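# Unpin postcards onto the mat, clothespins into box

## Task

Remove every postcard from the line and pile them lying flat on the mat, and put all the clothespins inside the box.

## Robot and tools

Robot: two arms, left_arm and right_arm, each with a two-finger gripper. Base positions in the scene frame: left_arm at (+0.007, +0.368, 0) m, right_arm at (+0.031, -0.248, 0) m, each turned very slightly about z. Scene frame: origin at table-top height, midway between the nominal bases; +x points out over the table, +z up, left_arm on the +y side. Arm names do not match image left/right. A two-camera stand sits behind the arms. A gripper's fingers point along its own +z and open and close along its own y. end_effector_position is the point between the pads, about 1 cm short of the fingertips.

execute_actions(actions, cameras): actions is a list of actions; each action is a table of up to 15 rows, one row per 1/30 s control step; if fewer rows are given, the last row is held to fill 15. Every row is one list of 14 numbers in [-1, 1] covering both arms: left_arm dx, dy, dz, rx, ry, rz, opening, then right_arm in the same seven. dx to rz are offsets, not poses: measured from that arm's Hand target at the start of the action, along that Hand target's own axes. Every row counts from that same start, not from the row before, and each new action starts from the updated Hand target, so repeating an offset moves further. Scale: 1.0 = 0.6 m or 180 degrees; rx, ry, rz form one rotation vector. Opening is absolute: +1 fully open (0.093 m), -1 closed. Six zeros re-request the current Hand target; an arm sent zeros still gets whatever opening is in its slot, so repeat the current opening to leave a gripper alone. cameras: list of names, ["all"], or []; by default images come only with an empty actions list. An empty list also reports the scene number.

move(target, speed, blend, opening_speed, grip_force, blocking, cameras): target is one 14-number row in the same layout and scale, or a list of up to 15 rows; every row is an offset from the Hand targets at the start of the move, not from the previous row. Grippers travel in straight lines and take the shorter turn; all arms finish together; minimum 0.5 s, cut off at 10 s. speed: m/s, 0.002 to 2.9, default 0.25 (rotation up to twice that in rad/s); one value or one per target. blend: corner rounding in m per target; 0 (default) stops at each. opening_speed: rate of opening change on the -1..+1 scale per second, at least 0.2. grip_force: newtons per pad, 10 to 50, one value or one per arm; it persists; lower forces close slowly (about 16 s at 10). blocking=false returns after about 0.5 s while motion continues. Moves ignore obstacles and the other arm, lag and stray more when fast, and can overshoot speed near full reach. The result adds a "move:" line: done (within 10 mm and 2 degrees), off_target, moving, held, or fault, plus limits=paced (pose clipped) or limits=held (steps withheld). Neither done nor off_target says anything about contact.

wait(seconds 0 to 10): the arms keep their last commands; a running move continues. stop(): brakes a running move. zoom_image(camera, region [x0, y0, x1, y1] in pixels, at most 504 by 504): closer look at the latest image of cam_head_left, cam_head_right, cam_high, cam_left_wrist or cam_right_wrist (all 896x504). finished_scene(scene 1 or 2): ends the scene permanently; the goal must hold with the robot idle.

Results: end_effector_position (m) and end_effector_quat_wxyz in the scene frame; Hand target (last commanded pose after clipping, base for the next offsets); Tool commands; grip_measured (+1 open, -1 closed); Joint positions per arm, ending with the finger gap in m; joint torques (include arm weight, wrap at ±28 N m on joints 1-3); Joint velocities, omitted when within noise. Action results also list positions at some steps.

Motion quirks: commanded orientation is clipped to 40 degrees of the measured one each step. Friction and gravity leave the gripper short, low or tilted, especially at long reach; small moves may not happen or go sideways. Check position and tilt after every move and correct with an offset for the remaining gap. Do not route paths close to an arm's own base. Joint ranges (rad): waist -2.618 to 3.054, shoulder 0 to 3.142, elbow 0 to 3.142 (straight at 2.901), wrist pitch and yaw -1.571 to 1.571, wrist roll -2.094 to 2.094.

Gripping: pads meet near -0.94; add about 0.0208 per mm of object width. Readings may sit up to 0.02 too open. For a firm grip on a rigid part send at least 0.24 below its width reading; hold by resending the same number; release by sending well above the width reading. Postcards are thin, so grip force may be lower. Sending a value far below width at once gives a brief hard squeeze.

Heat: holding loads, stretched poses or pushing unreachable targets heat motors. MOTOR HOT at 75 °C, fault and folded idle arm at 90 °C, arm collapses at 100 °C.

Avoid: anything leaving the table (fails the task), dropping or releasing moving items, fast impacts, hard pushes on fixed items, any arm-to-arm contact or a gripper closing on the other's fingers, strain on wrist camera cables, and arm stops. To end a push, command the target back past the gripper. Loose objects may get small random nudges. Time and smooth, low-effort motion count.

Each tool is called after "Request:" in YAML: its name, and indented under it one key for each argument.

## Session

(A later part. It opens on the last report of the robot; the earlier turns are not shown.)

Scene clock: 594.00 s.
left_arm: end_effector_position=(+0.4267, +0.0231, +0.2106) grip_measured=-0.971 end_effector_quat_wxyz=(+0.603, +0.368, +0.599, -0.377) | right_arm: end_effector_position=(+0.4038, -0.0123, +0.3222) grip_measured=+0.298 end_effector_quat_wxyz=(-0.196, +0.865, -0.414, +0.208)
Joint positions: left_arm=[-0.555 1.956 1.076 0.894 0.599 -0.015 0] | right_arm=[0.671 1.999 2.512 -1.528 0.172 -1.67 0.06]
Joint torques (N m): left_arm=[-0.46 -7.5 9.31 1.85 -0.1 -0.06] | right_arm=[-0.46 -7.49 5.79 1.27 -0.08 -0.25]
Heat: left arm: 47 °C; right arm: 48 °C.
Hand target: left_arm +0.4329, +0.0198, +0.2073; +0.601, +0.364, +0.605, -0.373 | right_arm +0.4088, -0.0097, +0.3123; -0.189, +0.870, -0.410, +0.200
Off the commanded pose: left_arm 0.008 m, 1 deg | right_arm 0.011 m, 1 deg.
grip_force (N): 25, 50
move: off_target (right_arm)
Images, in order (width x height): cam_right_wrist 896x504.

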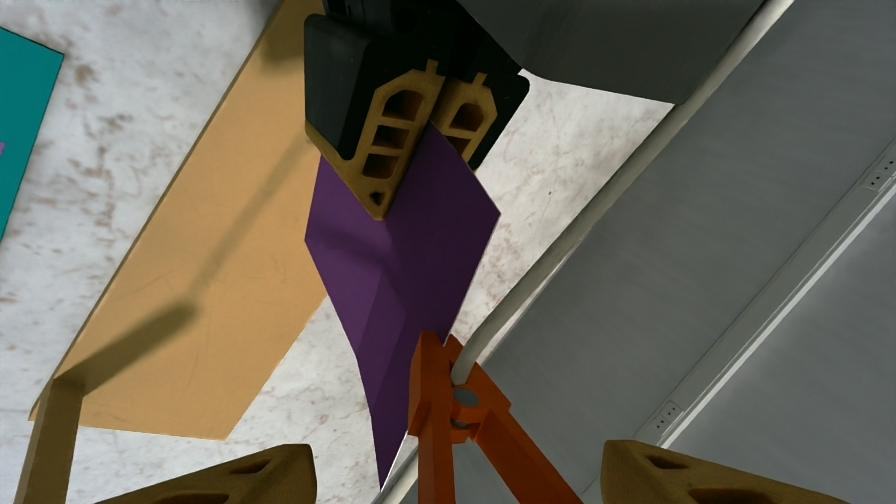

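Request:
move:
  target:
    - [0,0,0,0,0,0,-1,0,0,0,0,0,0,-0.3]
    - [0,0,0,0,0,0,-1,0,0,0,0,0,0,-0.5]
  speed: 0.1
  opening_speed: 0.35
  cameras: ["cam_right_wrist","cam_left_wrist"]

Scene clock: 600.17 s.
left_arm: end_effector_position=(+0.4264, +0.0228, +0.2093) grip_measured=-0.971 end_effector_quat_wxyz=(+0.601, +0.369, +0.601, -0.378) | right_arm: end_effector_position=(+0.4065, -0.0090, +0.3246) grip_measured=-0.491 end_effector_quat_wxyz=(-0.206, +0.862, -0.412, +0.210)
Joint positions: left_arm=[-0.556 1.956 1.076 0.888 0.599 -0.015 0] | right_arm=[0.671 1.999 2.512 -1.508 0.166 -1.671 0.022]
Joint torques (N m): left_arm=[-0.36 -7.47 9.33 1.92 -0.09 -0.07] | right_arm=[-0.44 -7.57 5.9 1.13 -0.04 -0.24]
Heat: left arm: 47 °C; right arm: 48 °C.
Hand target: left_arm +0.4329, +0.0197, +0.2073; +0.601, +0.364, +0.605, -0.373 | right_arm +0.4088, -0.0097, +0.3123; -0.189, +0.870, -0.410, +0.200
Off the commanded pose: left_arm 0.007 m, 1 deg | right_arm 0.013 m, 2 deg.
grip_force (N): 25, 50
move: off_target (right_arm); target 2's new opening was sent with right_arm's hand 0.013 m and 2 deg from that target
Images, in order (width x height): cam_left_wrist 896x504, cam_right_wrist 896x504.

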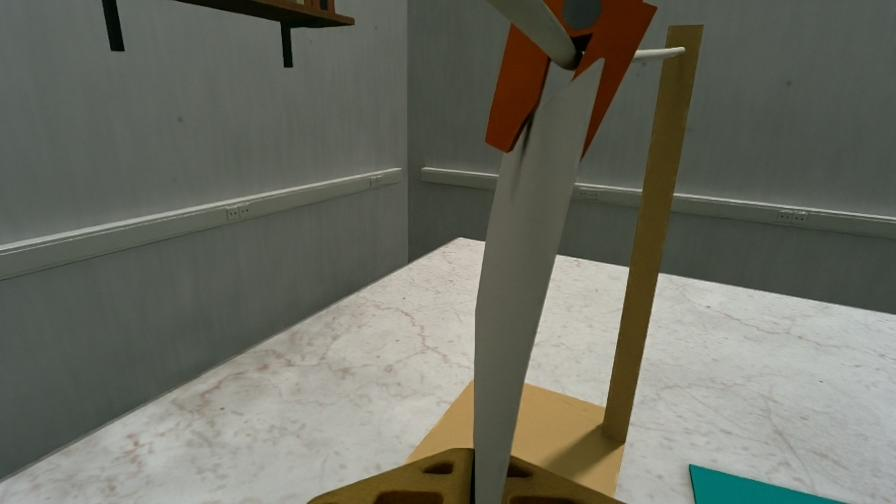

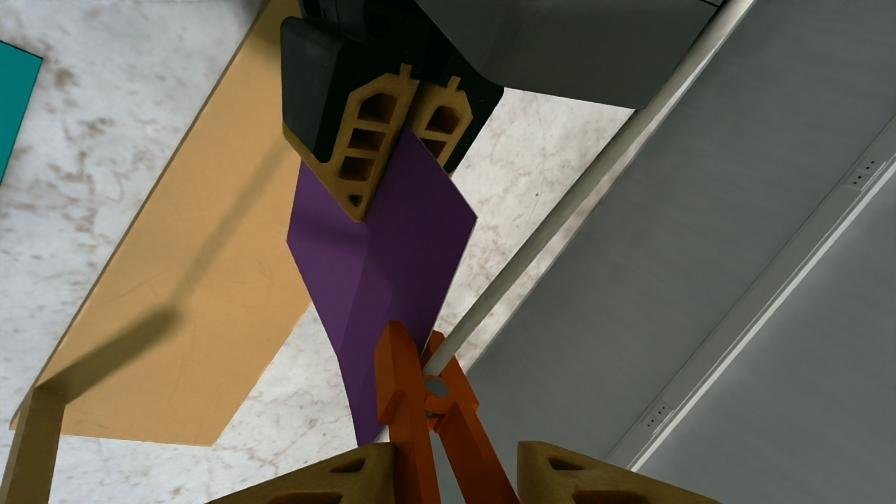

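Request:
move:
  target:
    - [0.083,0,0,0,0,0,-1,0,0,0,0,0,0,-0.5]
    - [0.083,-0.2365,-0.088,0,0,0,-1,0,0,0,0,0,0,-0.5]
  speed: [0.08,0.2]
  blend: [0.01,0]
  cameras: ["cam_head_left","cam_right_wrist","cam_left_wrist"]

Scene clock: 608.43 s.
left_arm: end_effector_position=(+0.2803, -0.0013, +0.1440) grip_measured=-0.971 end_effector_quat_wxyz=(+0.582, +0.374, +0.617, -0.375) | right_arm: end_effector_position=(+0.4065, -0.0090, +0.3246) grip_measured=-0.491 end_effector_quat_wxyz=(-0.206, +0.862, -0.412, +0.210)
Joint positions: left_arm=[-0.872 1.834 0.577 1.214 0.289 -0.015 0] | right_arm=[0.671 1.999 2.512 -1.508 0.166 -1.671 0.022]
Joint torques (N m): left_arm=[-0.09 -8.99 5.27 2.35 -0.11 -0.06] | right_arm=[-0.46 -7.54 5.91 1.13 -0.04 -0.23]
Heat: left arm: 47 °C; right arm: 49 °C.
Hand target: left_arm +0.2820, +0.0016, +0.1595; +0.601, +0.364, +0.605, -0.373 | right_arm +0.4088, -0.0097, +0.3123; -0.189, +0.870, -0.410, +0.200
Off the commanded pose: left_arm 0.016 m, 3 deg | right_arm 0.013 m, 2 deg.
grip_force (N): 25, 50
move: off_target (left_arm, right_arm)
Images, in order (width x height): cam_head_left 896x504, cam_left_wrist 896x504, cam_right_wrist 896x504.

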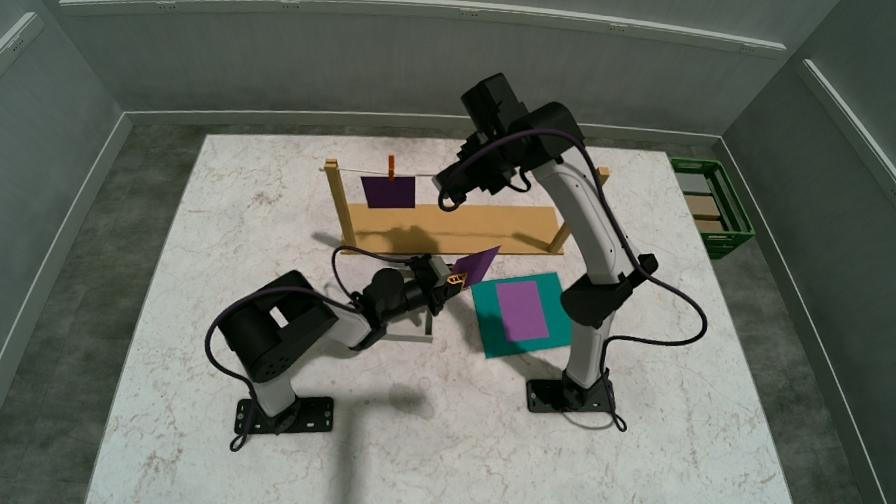

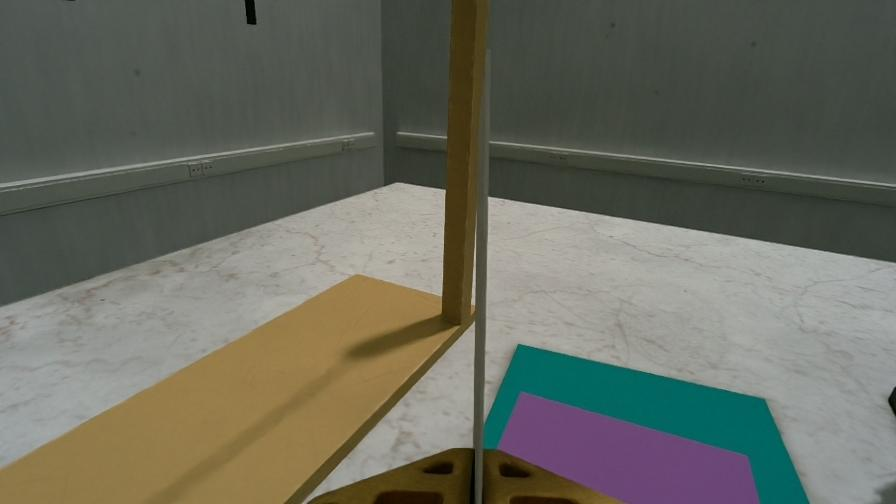

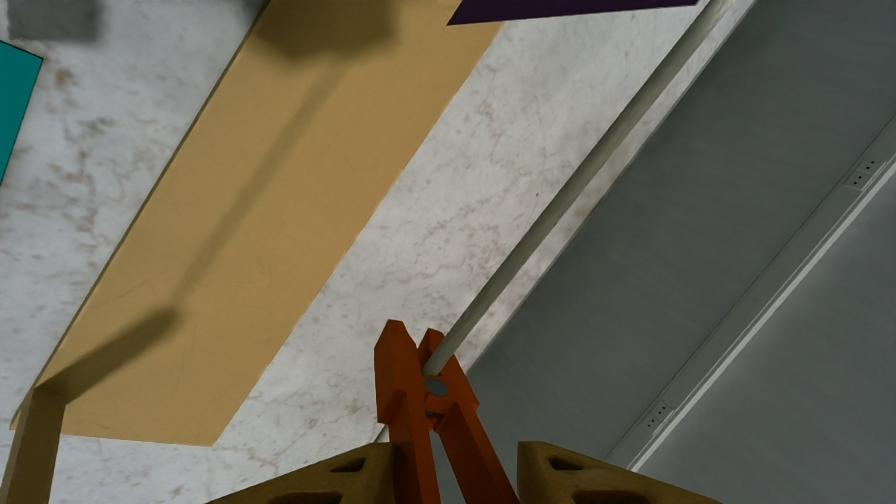

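Request:
move:
  target:
    - [-0.02,-0.07,0.06,0,0.1,-0.2,-1,0.0217,-0.0225,-0.0687,0,0,0,-0.5]
    - [-0.05,-0.1557,0.129,-0.001,0.2345,-0.437,-1,0.0217,-0.0225,-0.2,0,0,0,-0.5]
  speed: [0.12,0.2]
  blend: [0.02,0]
  cameras: ["cam_head_left","cam_right_wrist","cam_head_right","cam_left_wrist"]

Request:
zoom_image:
  camera: "cam_head_right"
  region: [440, 230, 590, 370]

Scene clock: 622.97 s.
left_arm: end_effector_position=(+0.2353, -0.1046, +0.1907) grip_measured=-0.972 end_effector_quat_wxyz=(+0.005, +0.008, +0.856, -0.517) | right_arm: end_effector_position=(+0.3742, -0.0270, +0.4097) grip_measured=-0.491 end_effector_quat_wxyz=(-0.291, +0.833, -0.390, +0.264)
Joint positions: left_arm=[-0.999 1.833 1.355 -0.095 0.536 -1.234 0] | right_arm=[0.686 1.888 2.658 -1.548 0.178 -1.697 0.022]
Joint torques (N m): left_arm=[-0.47 -7.36 10.37 1.79 0.39 -0.09] | right_arm=[0.58 -9.69 6.9 1.43 0.07 -0.23]
Heat: left arm: 48 °C; right arm: 49 °C.
Hand target: left_arm +0.2344, -0.1096, +0.1908; -0.004, +0.008, +0.857, -0.516 | right_arm +0.3647, -0.0316, +0.4232; -0.189, +0.870, -0.410, +0.200
Off the commanded pose: left_arm 0.005 m, 1 deg | right_arm 0.017 m, 15 deg.
joint sent to its limit (right arm) — joint 4 (wrist pitch), lower limit. The joint targets are off in orientation, not in position.
grip_force (N): 25, 50
move: off_target (right_arm)
Images, in order (width x height): cam_head_left 896x504, cam_head_right 896x504, cam_left_wrist 896x504, cam_right_wrist 896x504.

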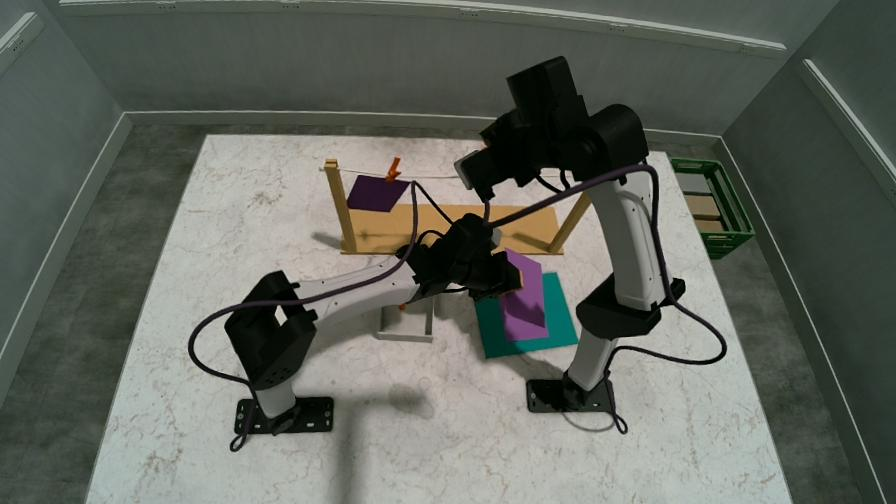

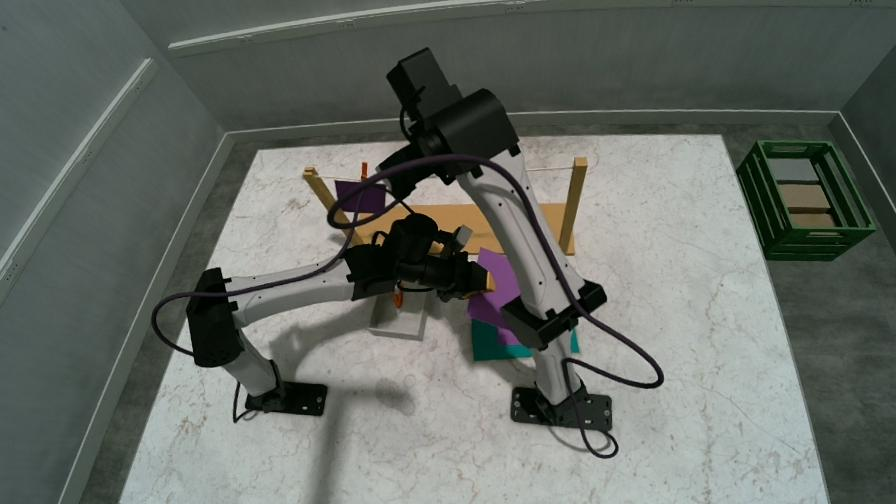

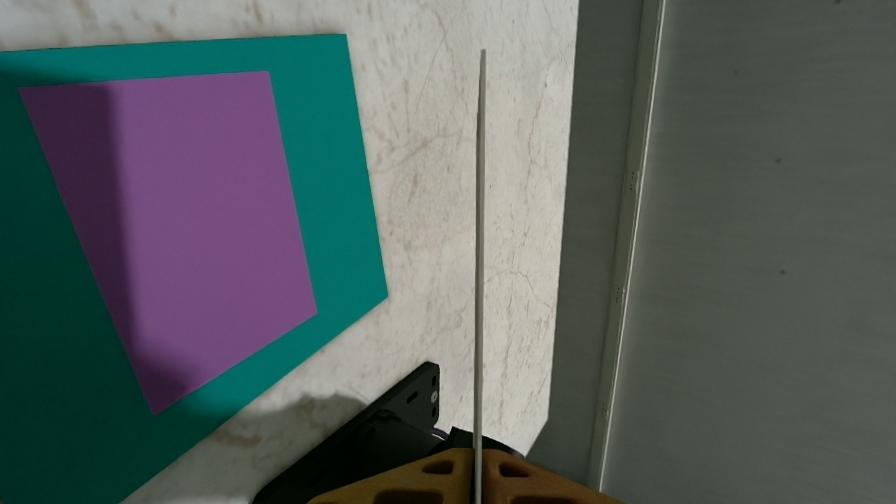

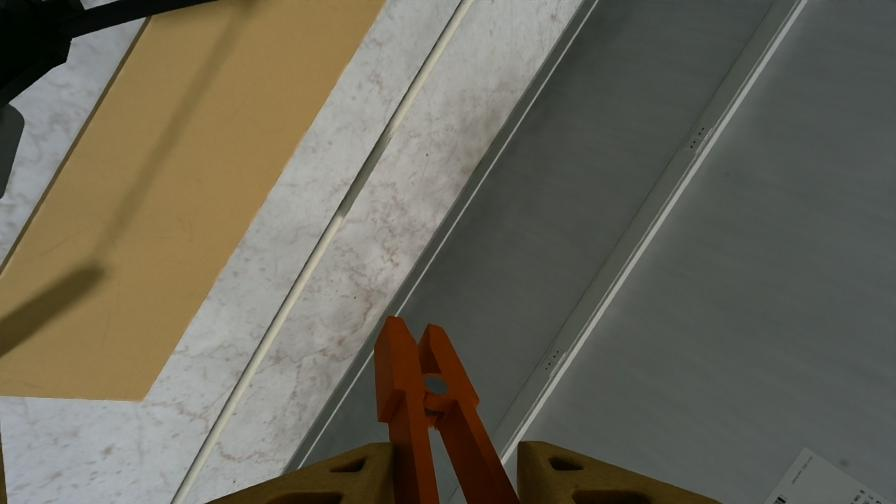

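Scaled by 3.360 from the camera's 896x504 image, which has a finer 1280x720 frame.

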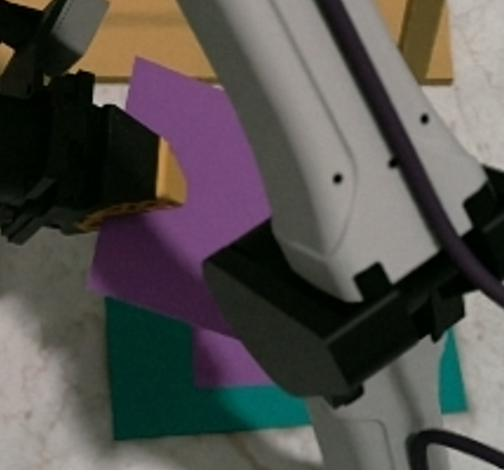

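Request:
move:
  target: [-0.004,0.164,0.139,0,-0.069,-0.0365,-1,0,0,0,0,0,0,-0.5]
  speed: 0.15
  cameras: ["cam_head_left","cam_left_wrist"]

Request:
zoom_image:
  camera: "cam_head_left"
  region: [440, 230, 600, 380]

Scene clock: 634.50 s.
left_arm: end_effector_position=(+0.2336, -0.1359, +0.0686) grip_measured=-0.972 end_effector_quat_wxyz=(+0.051, -0.091, +0.853, -0.511) | right_arm: end_effector_position=(+0.3742, -0.0270, +0.4097) grip_measured=-0.491 end_effector_quat_wxyz=(-0.291, +0.833, -0.390, +0.264)
Joint positions: left_arm=[-1.113 2.08 1.154 0.416 0.26 -1.435 0] | right_arm=[0.686 1.888 2.658 -1.548 0.178 -1.697 0.022]
Joint torques (N m): left_arm=[-0.36 -8.64 6.97 2.21 -0.07 -0.1] | right_arm=[0.57 -9.68 6.94 1.43 0.09 -0.22]
Heat: left arm: 48 °C; right arm: 50 °C.
Hand target: left_arm +0.2366, -0.1374, +0.0650; +0.059, -0.097, +0.851, -0.513 | right_arm +0.3647, -0.0315, +0.4232; -0.189, +0.870, -0.410, +0.200
Off the commanded pose: left_arm 0.005 m, 1 deg | right_arm 0.017 m, 15 deg.
joint sent to its limit (right arm) — joint 4 (wrist pitch), lower limit. The joint targets are off in orientation, not in position.
grip_force (N): 25, 50
move: off_target (right_arm)
Images, in order (width x height): cam_head_left 896x504, cam_left_wrist 896x504.

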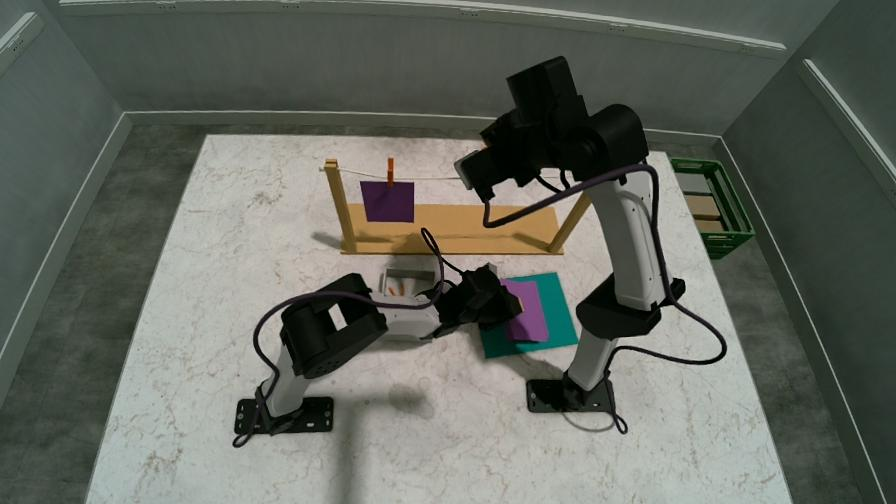

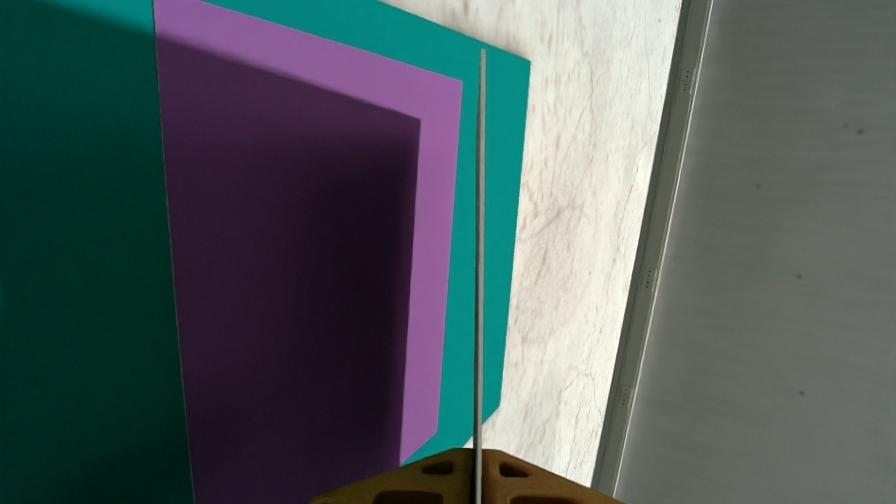

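Scaled by 3.150 from the camera's 896x504 image, which has a finer 1280x720 frame.

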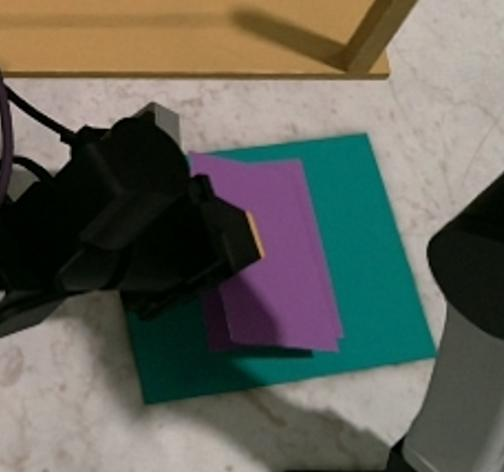

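Request:
move:
  target: [0,0.0516,0.0272,0,0,0,-1,0,0,0,0,0,0,-0.5]
  speed: 0.06
  cameras: ["cam_head_left"]

Request:
zoom_image:
  camera: "cam_head_left"
  region: [440, 230, 600, 380]

Scene clock: 638.03 s.
left_arm: end_effector_position=(+0.2358, -0.1399, +0.0430) grip_measured=-0.972 end_effector_quat_wxyz=(+0.055, -0.088, +0.847, -0.521) | right_arm: end_effector_position=(+0.3742, -0.0270, +0.4097) grip_measured=-0.491 end_effector_quat_wxyz=(-0.291, +0.833, -0.390, +0.264)
Joint positions: left_arm=[-1.113 2.165 1.137 0.543 0.26 -1.435 0] | right_arm=[0.686 1.888 2.658 -1.548 0.178 -1.697 0.022]
Joint torques (N m): left_arm=[-0.36 -8.29 5.78 2.21 -0.09 -0.08] | right_arm=[0.58 -9.7 6.93 1.43 0.08 -0.22]
Heat: left arm: 48 °C; right arm: 50 °C.
Hand target: left_arm +0.2366, -0.1373, +0.0300; +0.059, -0.097, +0.851, -0.513 | right_arm +0.3647, -0.0315, +0.4232; -0.189, +0.870, -0.410, +0.200
Off the commanded pose: left_arm 0.013 m, 2 deg | right_arm 0.017 m, 15 deg.
joint sent to its limit (right arm) — joint 4 (wrist pitch), lower limit. The joint targets are off in orientation, not in position.
grip_force (N): 25, 50
move: off_target (left_arm, right_arm)
Images, in order (width x height): cam_head_left 896x504.

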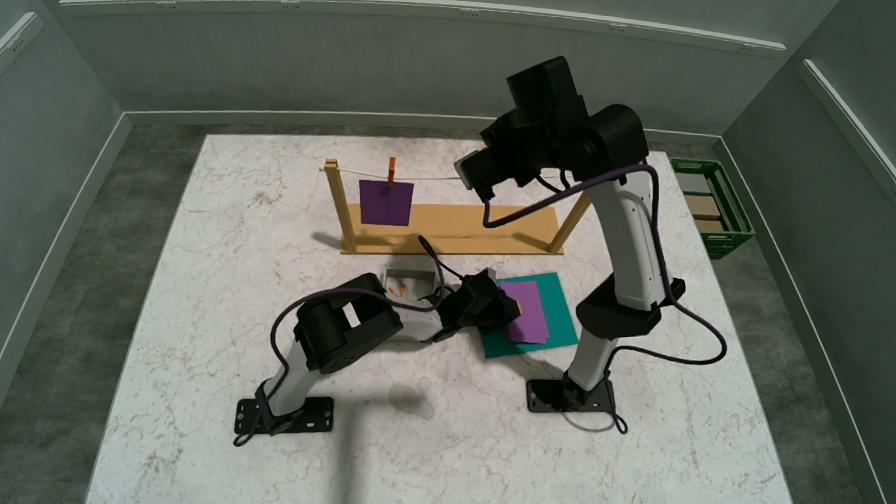

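Scaled by 3.150 from the camera's 896x504 image, which has a finer 1280x720 frame.

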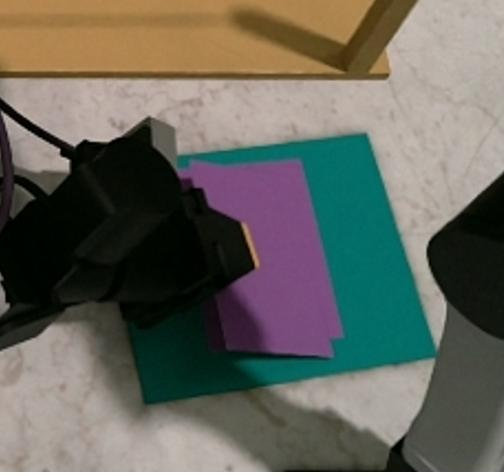

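Request:
move:
  target:
    - [0,0,0.005,0,0,0,-1,0,0,0,0,0,0,-0.5]
    - [0,0,0.005,0,0,0,-0.7,0,0,0,0,0,0,-0.5]
    - [0,0.0068,-0.0342,0,0,0,-0.7,0,0,0,0,0,0,-0.5]
    - [0,0.0365,-0.1123,0,0,0,-0.7,0,0,0,0,0,0,-0.5]
  speed: [0.05,0.05,0.1,0.12]
  blend: [0,0,0.005,0]
  opening_speed: 0.4
  cameras: ["cam_head_left","cam_left_wrist"]

Request:
zoom_image:
  camera: "cam_head_left"
  region: [440, 230, 600, 380]

Scene clock: 645.97 s.
left_arm: end_effector_position=(+0.2189, -0.0682, +0.0257) grip_measured=-0.703 end_effector_quat_wxyz=(+0.049, -0.109, +0.860, -0.496) | right_arm: end_effector_position=(+0.3742, -0.0270, +0.4097) grip_measured=-0.491 end_effector_quat_wxyz=(-0.291, +0.833, -0.390, +0.264)
Joint positions: left_arm=[-1.067 2.01 0.831 0.629 0.278 -1.432 0.011] | right_arm=[0.686 1.888 2.658 -1.548 0.178 -1.697 0.022]
Joint torques (N m): left_arm=[0.25 -11.08 5.29 2.14 0.22 0.15] | right_arm=[0.57 -9.66 6.91 1.43 0.07 -0.22]
Heat: left arm: 49 °C; right arm: 50 °C.
Hand target: left_arm +0.2206, -0.0694, +0.0420; +0.059, -0.097, +0.851, -0.513 | right_arm +0.3647, -0.0315, +0.4232; -0.189, +0.870, -0.410, +0.200
Off the commanded pose: left_arm 0.017 m, 3 deg | right_arm 0.017 m, 15 deg.
joint sent to its limit (right arm) — joint 4 (wrist pitch), lower limit. The joint targets are off in orientation, not in position.
grip_force (N): 25, 50
move: off_target (left_arm, right_arm); target 2's new opening was sent with left_arm's hand 0.013 m and 2 deg from that target
Images, in order (width x height): cam_head_left 896x504, cam_left_wrist 896x504.

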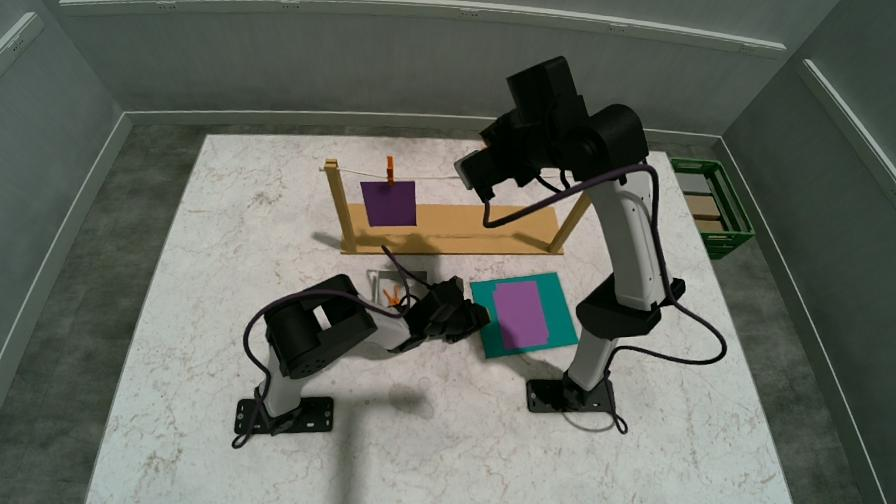

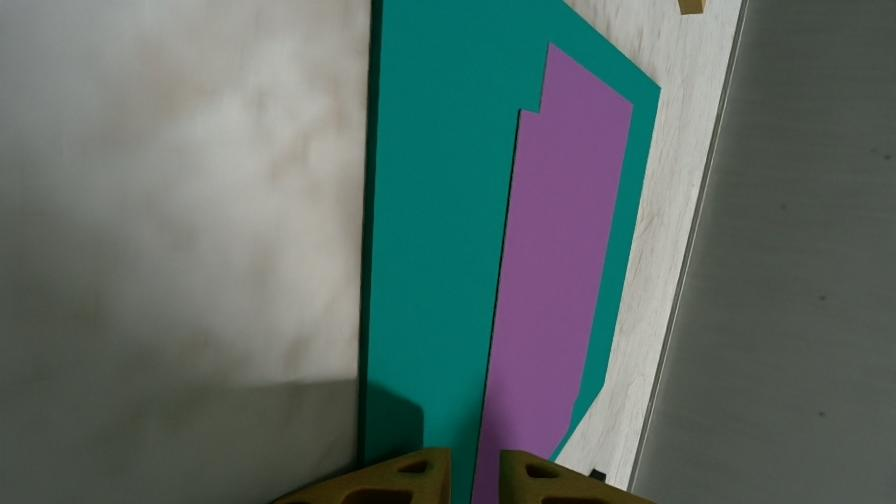

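Scaled by 3.150 from the camera's 896x504 image, which has a finer 1280x720 frame.

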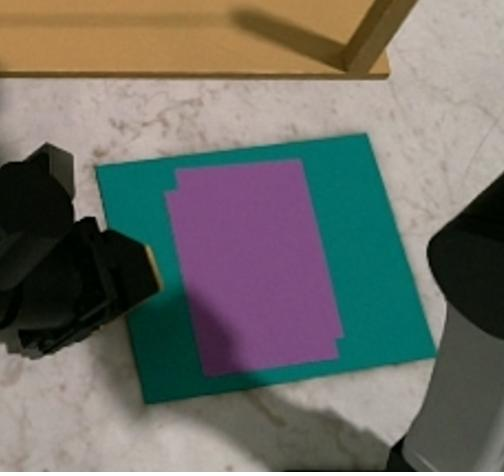

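Request:
move:
  target:
    - [-0.0025,-0.137,-0.1685,-0.06,0.038,0.14,-0.7,0,0,0,0,0,0,-0.5]
    - [-0.213,-0.156,-0.6255,-0.298,0.1885,0.698,0.3,0,0,0,0,0,0,-0.5]
    - [-0.213,-0.156,-0.6255,-0.298,0.1885,0.698,0.3,-0.2347,0.2848,0.2203,-0.12,-0.064,0.377,-0.5]
  speed: [0.2,0.35,0.3]
  blend: [0.03,0.05,0]
  cameras: ["cam_head_left","cam_right_wrist","cam_left_wrist"]

Scene clock: 681.73 s.
left_arm: end_effector_position=(+0.2790, +0.2378, +0.2927) grip_measured=+0.298 end_effector_quat_wxyz=(+0.212, +0.780, +0.570, +0.150) | right_arm: end_effector_position=(+0.2440, -0.0022, +0.1949) grip_measured=-0.491 end_effector_quat_wxyz=(+0.138, -0.530, +0.832, +0.087)
Joint positions: left_arm=[-0.537 1.361 1.666 -1.355 -0.085 1.409 0.06] | right_arm=[0.844 1.506 1.457 -1.209 -0.104 -0.317 0.022]
Joint torques (N m): left_arm=[0.36 -4.85 7.42 1.42 0.04 0.05] | right_arm=[0.64 -8.08 6.8 0.99 -0.21 -0.05]
Heat: left arm: 55 °C; right arm: 50 °C.
Hand target: left_arm +0.2797, +0.2401, +0.3002; +0.223, +0.778, +0.565, +0.161 | right_arm +0.2399, -0.0001, +0.1997; +0.149, -0.528, +0.830, +0.097
Off the commanded pose: left_arm 0.008 m, 2 deg | right_arm 0.007 m, 2 deg.
grip_force (N): 25, 50
move: done; blend cut to 0 m at target 2
Images, in order (width x height): cam_head_left 896x504, cam_left_wrist 896x504, cam_right_wrist 896x504.

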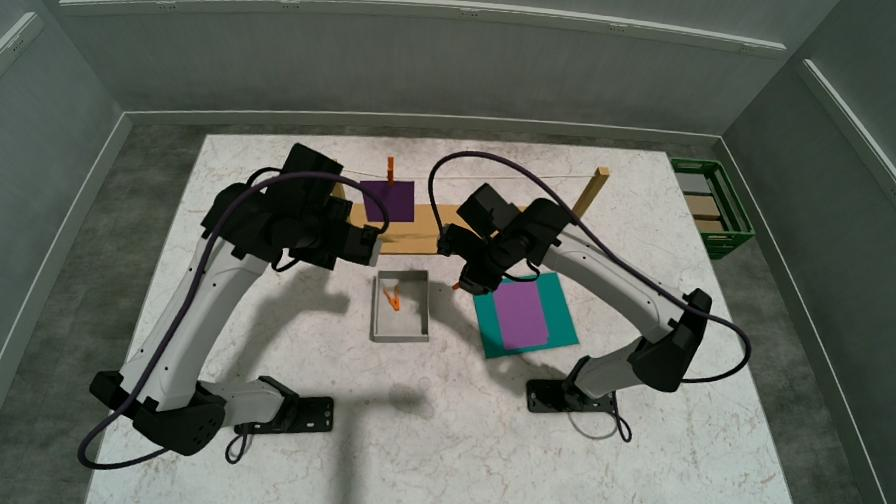

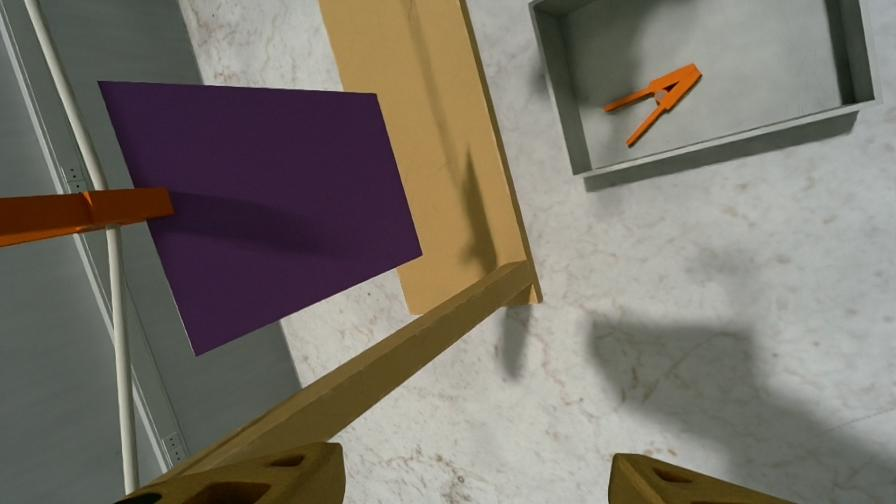

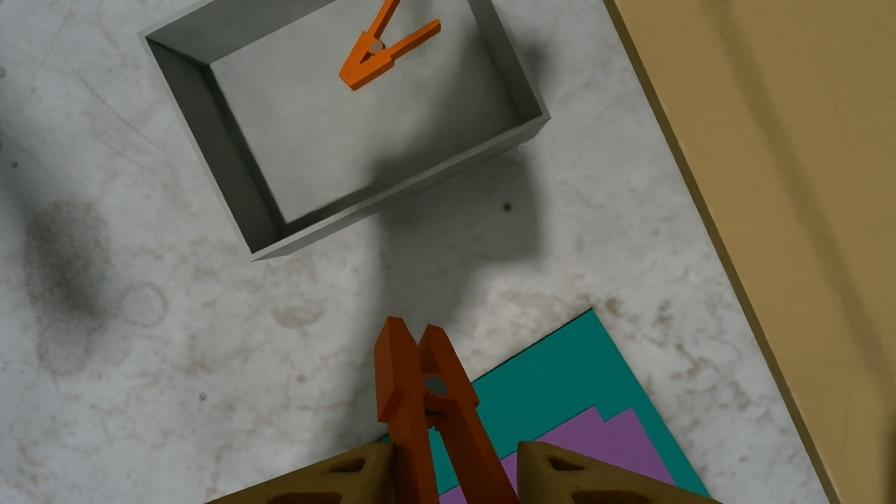

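Request:
move:
  target: [0,0,0,0,0,0,0.3,-0.1218,0.101,0.206,0,0,0,-0.5]
  speed: 0.15
  cameras: ["cam_head_left","cam_head_right","cam_right_wrist"]

Scene clock: 700.77 s.
left_arm: end_effector_position=(+0.2790, +0.2378, +0.2927) grip_measured=+0.298 end_effector_quat_wxyz=(+0.212, +0.780, +0.569, +0.150) | right_arm: end_effector_position=(+0.2275, +0.1180, +0.1077) grip_measured=-0.491 end_effector_quat_wxyz=(+0.138, -0.533, +0.830, +0.094)
Joint positions: left_arm=[-0.537 1.361 1.666 -1.355 -0.085 1.41 0.06] | right_arm=[1.105 1.822 1.452 -0.866 -0.035 -0.073 0.022]
Joint torques (N m): left_arm=[0.35 -4.88 7.38 1.43 0.04 0.05] | right_arm=[0.35 -7.53 10.24 1.02 0.04 -0.02]
Heat: left arm: 49 °C; right arm: 51 °C.
Hand target: left_arm +0.2797, +0.2401, +0.3002; +0.223, +0.778, +0.565, +0.161 | right_arm +0.2320, +0.1267, +0.1097; +0.148, -0.528, +0.831, +0.097
Off the commanded pose: left_arm 0.008 m, 2 deg | right_arm 0.010 m, 1 deg.
grip_force (N): 25, 50
move: done
Images, in order (width x height): cam_head_left 896x504, cam_head_right 896x504, cam_right_wrist 896x504.

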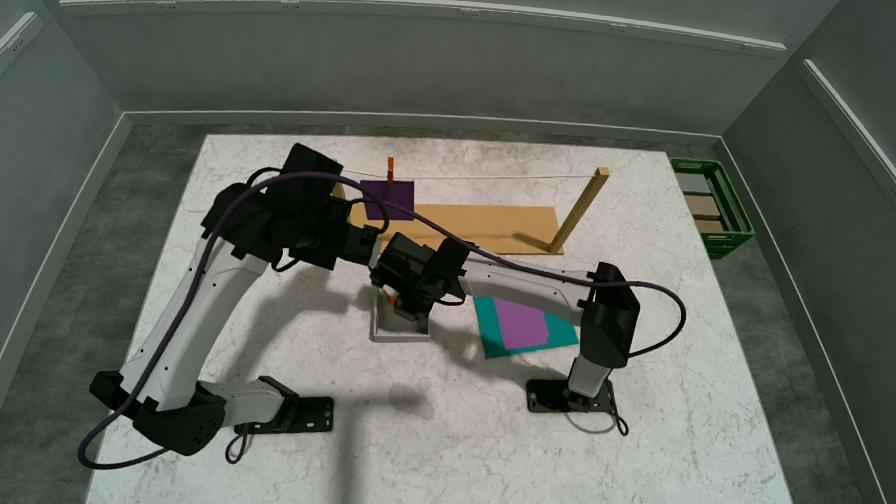

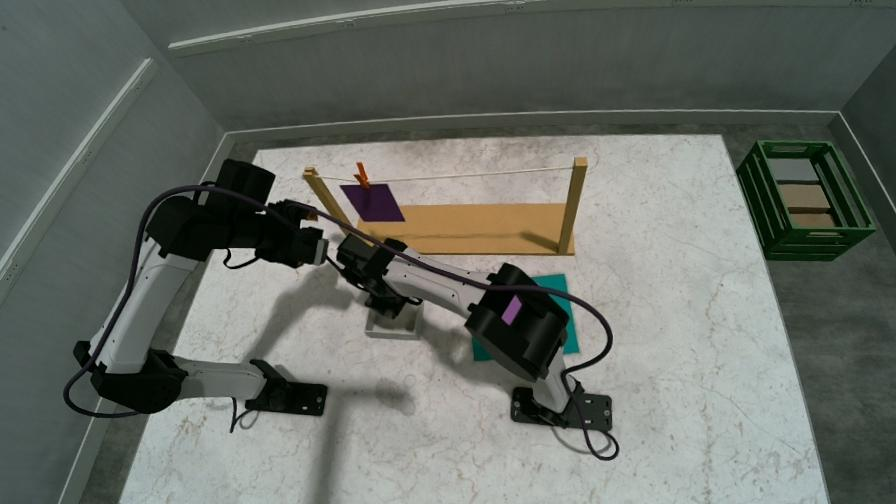

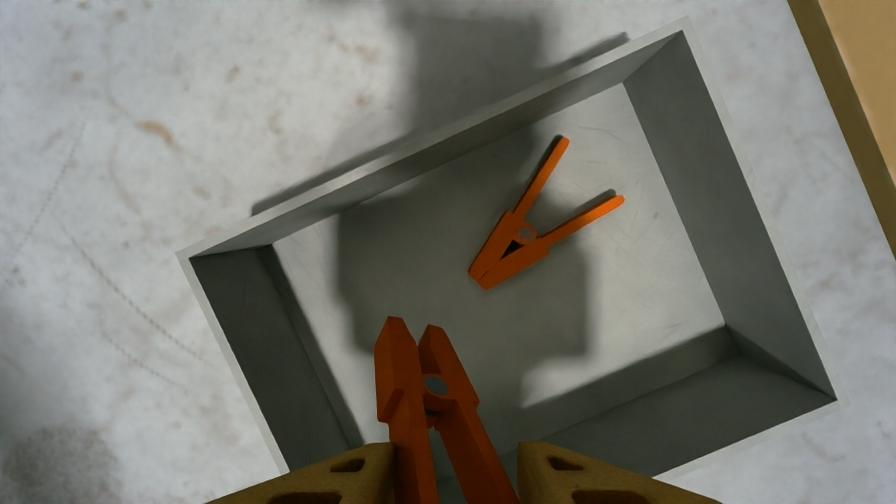

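Request:
move:
  target: [0,0,0,0,0,0,0.3,0.0424,-0.0088,0.1085,0,0,0,-0.5]
  speed: 0.08
  cameras: ["cam_right_wrist"]

Scene clock: 704.17 s.
left_arm: end_effector_position=(+0.2791, +0.2380, +0.2927) grip_measured=+0.298 end_effector_quat_wxyz=(+0.212, +0.780, +0.570, +0.151) | right_arm: end_effector_position=(+0.2341, +0.1276, +0.0543) grip_measured=-0.491 end_effector_quat_wxyz=(+0.159, -0.530, +0.827, +0.105)
Joint positions: left_arm=[-0.536 1.361 1.666 -1.355 -0.085 1.41 0.06] | right_arm=[1.102 1.876 1.287 -0.6 -0.035 -0.073 0.022]
Joint torques (N m): left_arm=[0.25 -4.83 7.45 1.43 0.04 0.04] | right_arm=[-0.51 -6.97 6.56 1.07 -0.01 -0.16]
Heat: left arm: 48 °C; right arm: 51 °C.
Hand target: left_arm +0.2797, +0.2401, +0.3002; +0.223, +0.778, +0.565, +0.161 | right_arm +0.2360, +0.1237, +0.0398; +0.149, -0.528, +0.830, +0.097
Off the commanded pose: left_arm 0.008 m, 2 deg | right_arm 0.015 m, 2 deg.
grip_force (N): 25, 50
move: off_target (right_arm)
Images, in order (width x height): cam_right_wrist 896x504.

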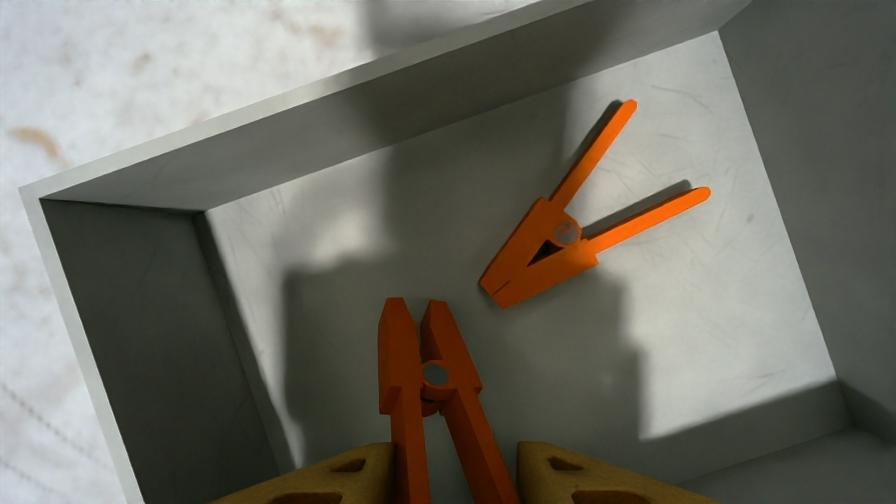

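Request:
move:
  target:
    - [0,0,0,0,0,0,0.3,0.0058,0.0,0.0155,0,0,0,-0.5]
    - [0,0,0,0,0,0,0.3,0.0058,0.0,0.0155,0,0,0,0.0]
  speed: 0.05
  opening_speed: 0.8
  cameras: ["cam_right_wrist"]

Request:
move:
  target: [0,0,0,0,0,0,0.3,-0.105,-0.001,-0.28,0,0,0,-0.316]
  speed: 0.15
  cameras: ["cam_right_wrist","cam_head_left","cam_head_right"]

Scene clock: 708.43 s.
left_arm: end_effector_position=(+0.2791, +0.2380, +0.2927) grip_measured=+0.298 end_effector_quat_wxyz=(+0.212, +0.780, +0.570, +0.151) | right_arm: end_effector_position=(+0.2362, +0.1308, +0.0457) grip_measured=-0.002 end_effector_quat_wxyz=(+0.166, -0.529, +0.825, +0.108)
Joint positions: left_arm=[-0.536 1.361 1.666 -1.355 -0.085 1.41 0.06] | right_arm=[1.102 1.892 1.266 -0.548 -0.034 -0.073 0.045]
Joint torques (N m): left_arm=[0.27 -4.94 7.43 1.42 0.05 0.04] | right_arm=[-0.5 -6.98 6.48 0.98 -0.02 -0.16]
Heat: left arm: 47 °C; right arm: 51 °C.
Hand target: left_arm +0.2797, +0.2401, +0.3002; +0.223, +0.778, +0.565, +0.161 | right_arm +0.2360, +0.1238, +0.0300; +0.149, -0.528, +0.830, +0.097
Off the commanded pose: left_arm 0.008 m, 2 deg | right_arm 0.017 m, 2 deg.
grip_force (N): 25, 50
move: off_target (right_arm); target 2's new opening was sent with right_arm's hand 0.021 m and 3 deg from that target
Images, in order (width x height): cam_right_wrist 896x504.

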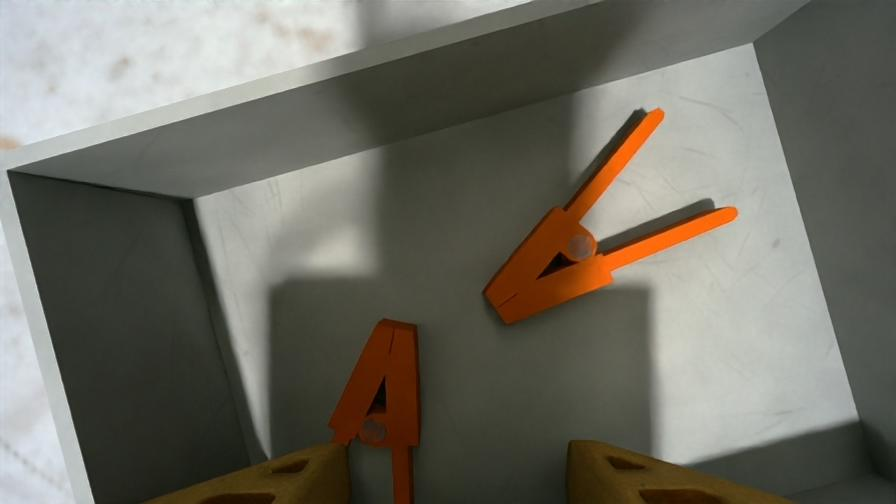

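Scene clock: 709.47 s.
left_arm: end_effector_position=(+0.2791, +0.2380, +0.2927) grip_measured=+0.298 end_effector_quat_wxyz=(+0.212, +0.780, +0.570, +0.151) | right_arm: end_effector_position=(+0.2375, +0.1323, +0.1064) grip_measured=-0.314 end_effector_quat_wxyz=(+0.154, -0.530, +0.828, +0.101)
Joint positions: left_arm=[-0.536 1.361 1.666 -1.355 -0.085 1.41 0.06] | right_arm=[1.102 1.86 1.484 -0.826 -0.034 -0.073 0.03]
Joint torques (N m): left_arm=[0.29 -5 7.43 1.43 0.04 0.05] | right_arm=[0.05 -9.09 7.51 0.92 -0.04 -0.15]
Heat: left arm: 47 °C; right arm: 51 °C.
Hand target: left_arm +0.2797, +0.2401, +0.3002; +0.223, +0.778, +0.565, +0.161 | right_arm +0.2362, +0.1302, +0.1021; +0.147, -0.530, +0.829, +0.098 (not the last commanded pose)
Off the commanded pose: left_arm 0.008 m, 2 deg | right_arm 0.103 m, 1 deg.
grip_force (N): 25, 50
move: held (right_arm; a check stopped the path); limits=held
pose unreachable (right arm): on one or more control steps of this call, first in action 0 (counted from 0), this arm could not follow its commanded pose, so it was not sent that pose on those steps. It may still have moved: this result reports where it is.
cause: moving toward the commanded pose would bring a part of the arm too close to another arm (this arm's wrist (the part past joint 4) and the left arm's wrist camera, 19 mm apart when this arm was first held).
Images, in order (width x height): cam_head_left 896x504, cam_head_right 896x504, cam_right_wrist 896x504.

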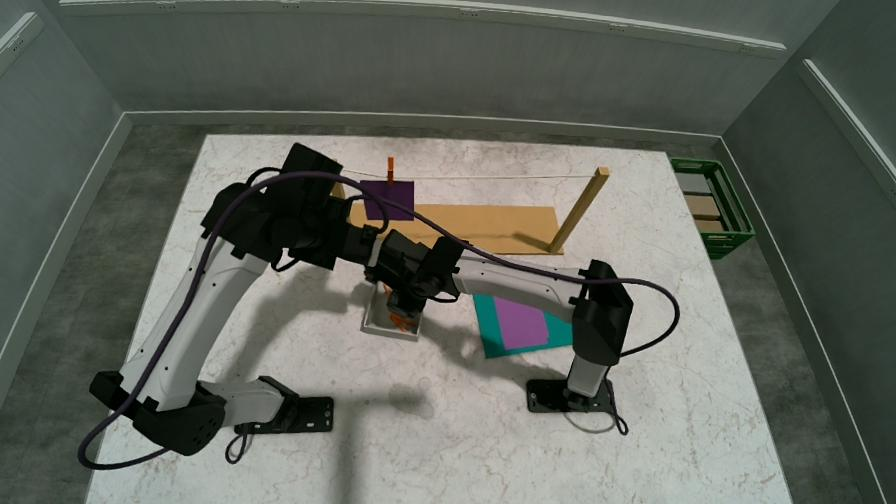

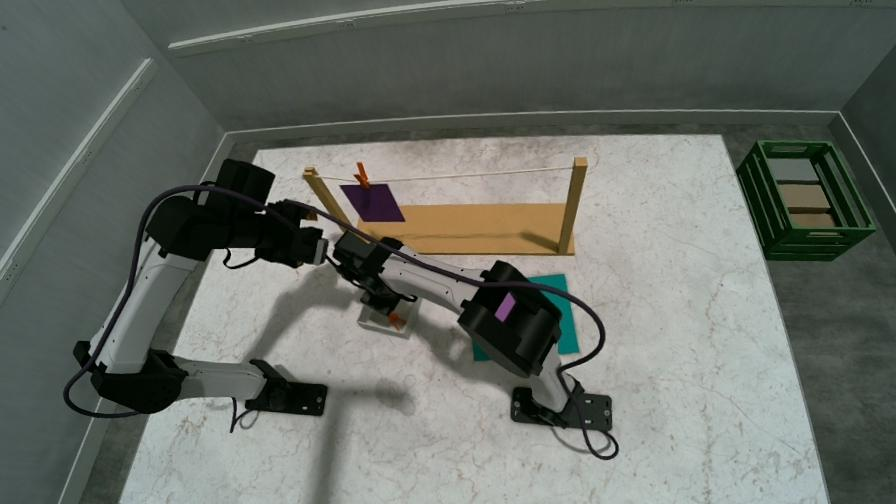

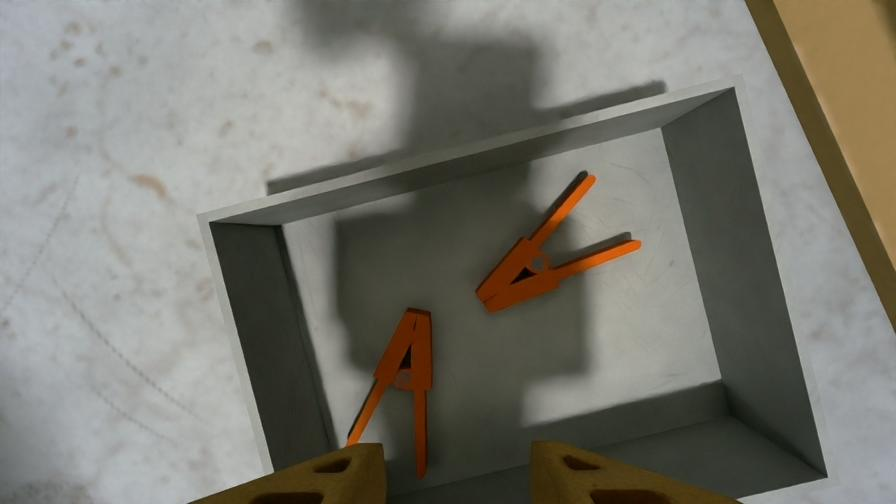

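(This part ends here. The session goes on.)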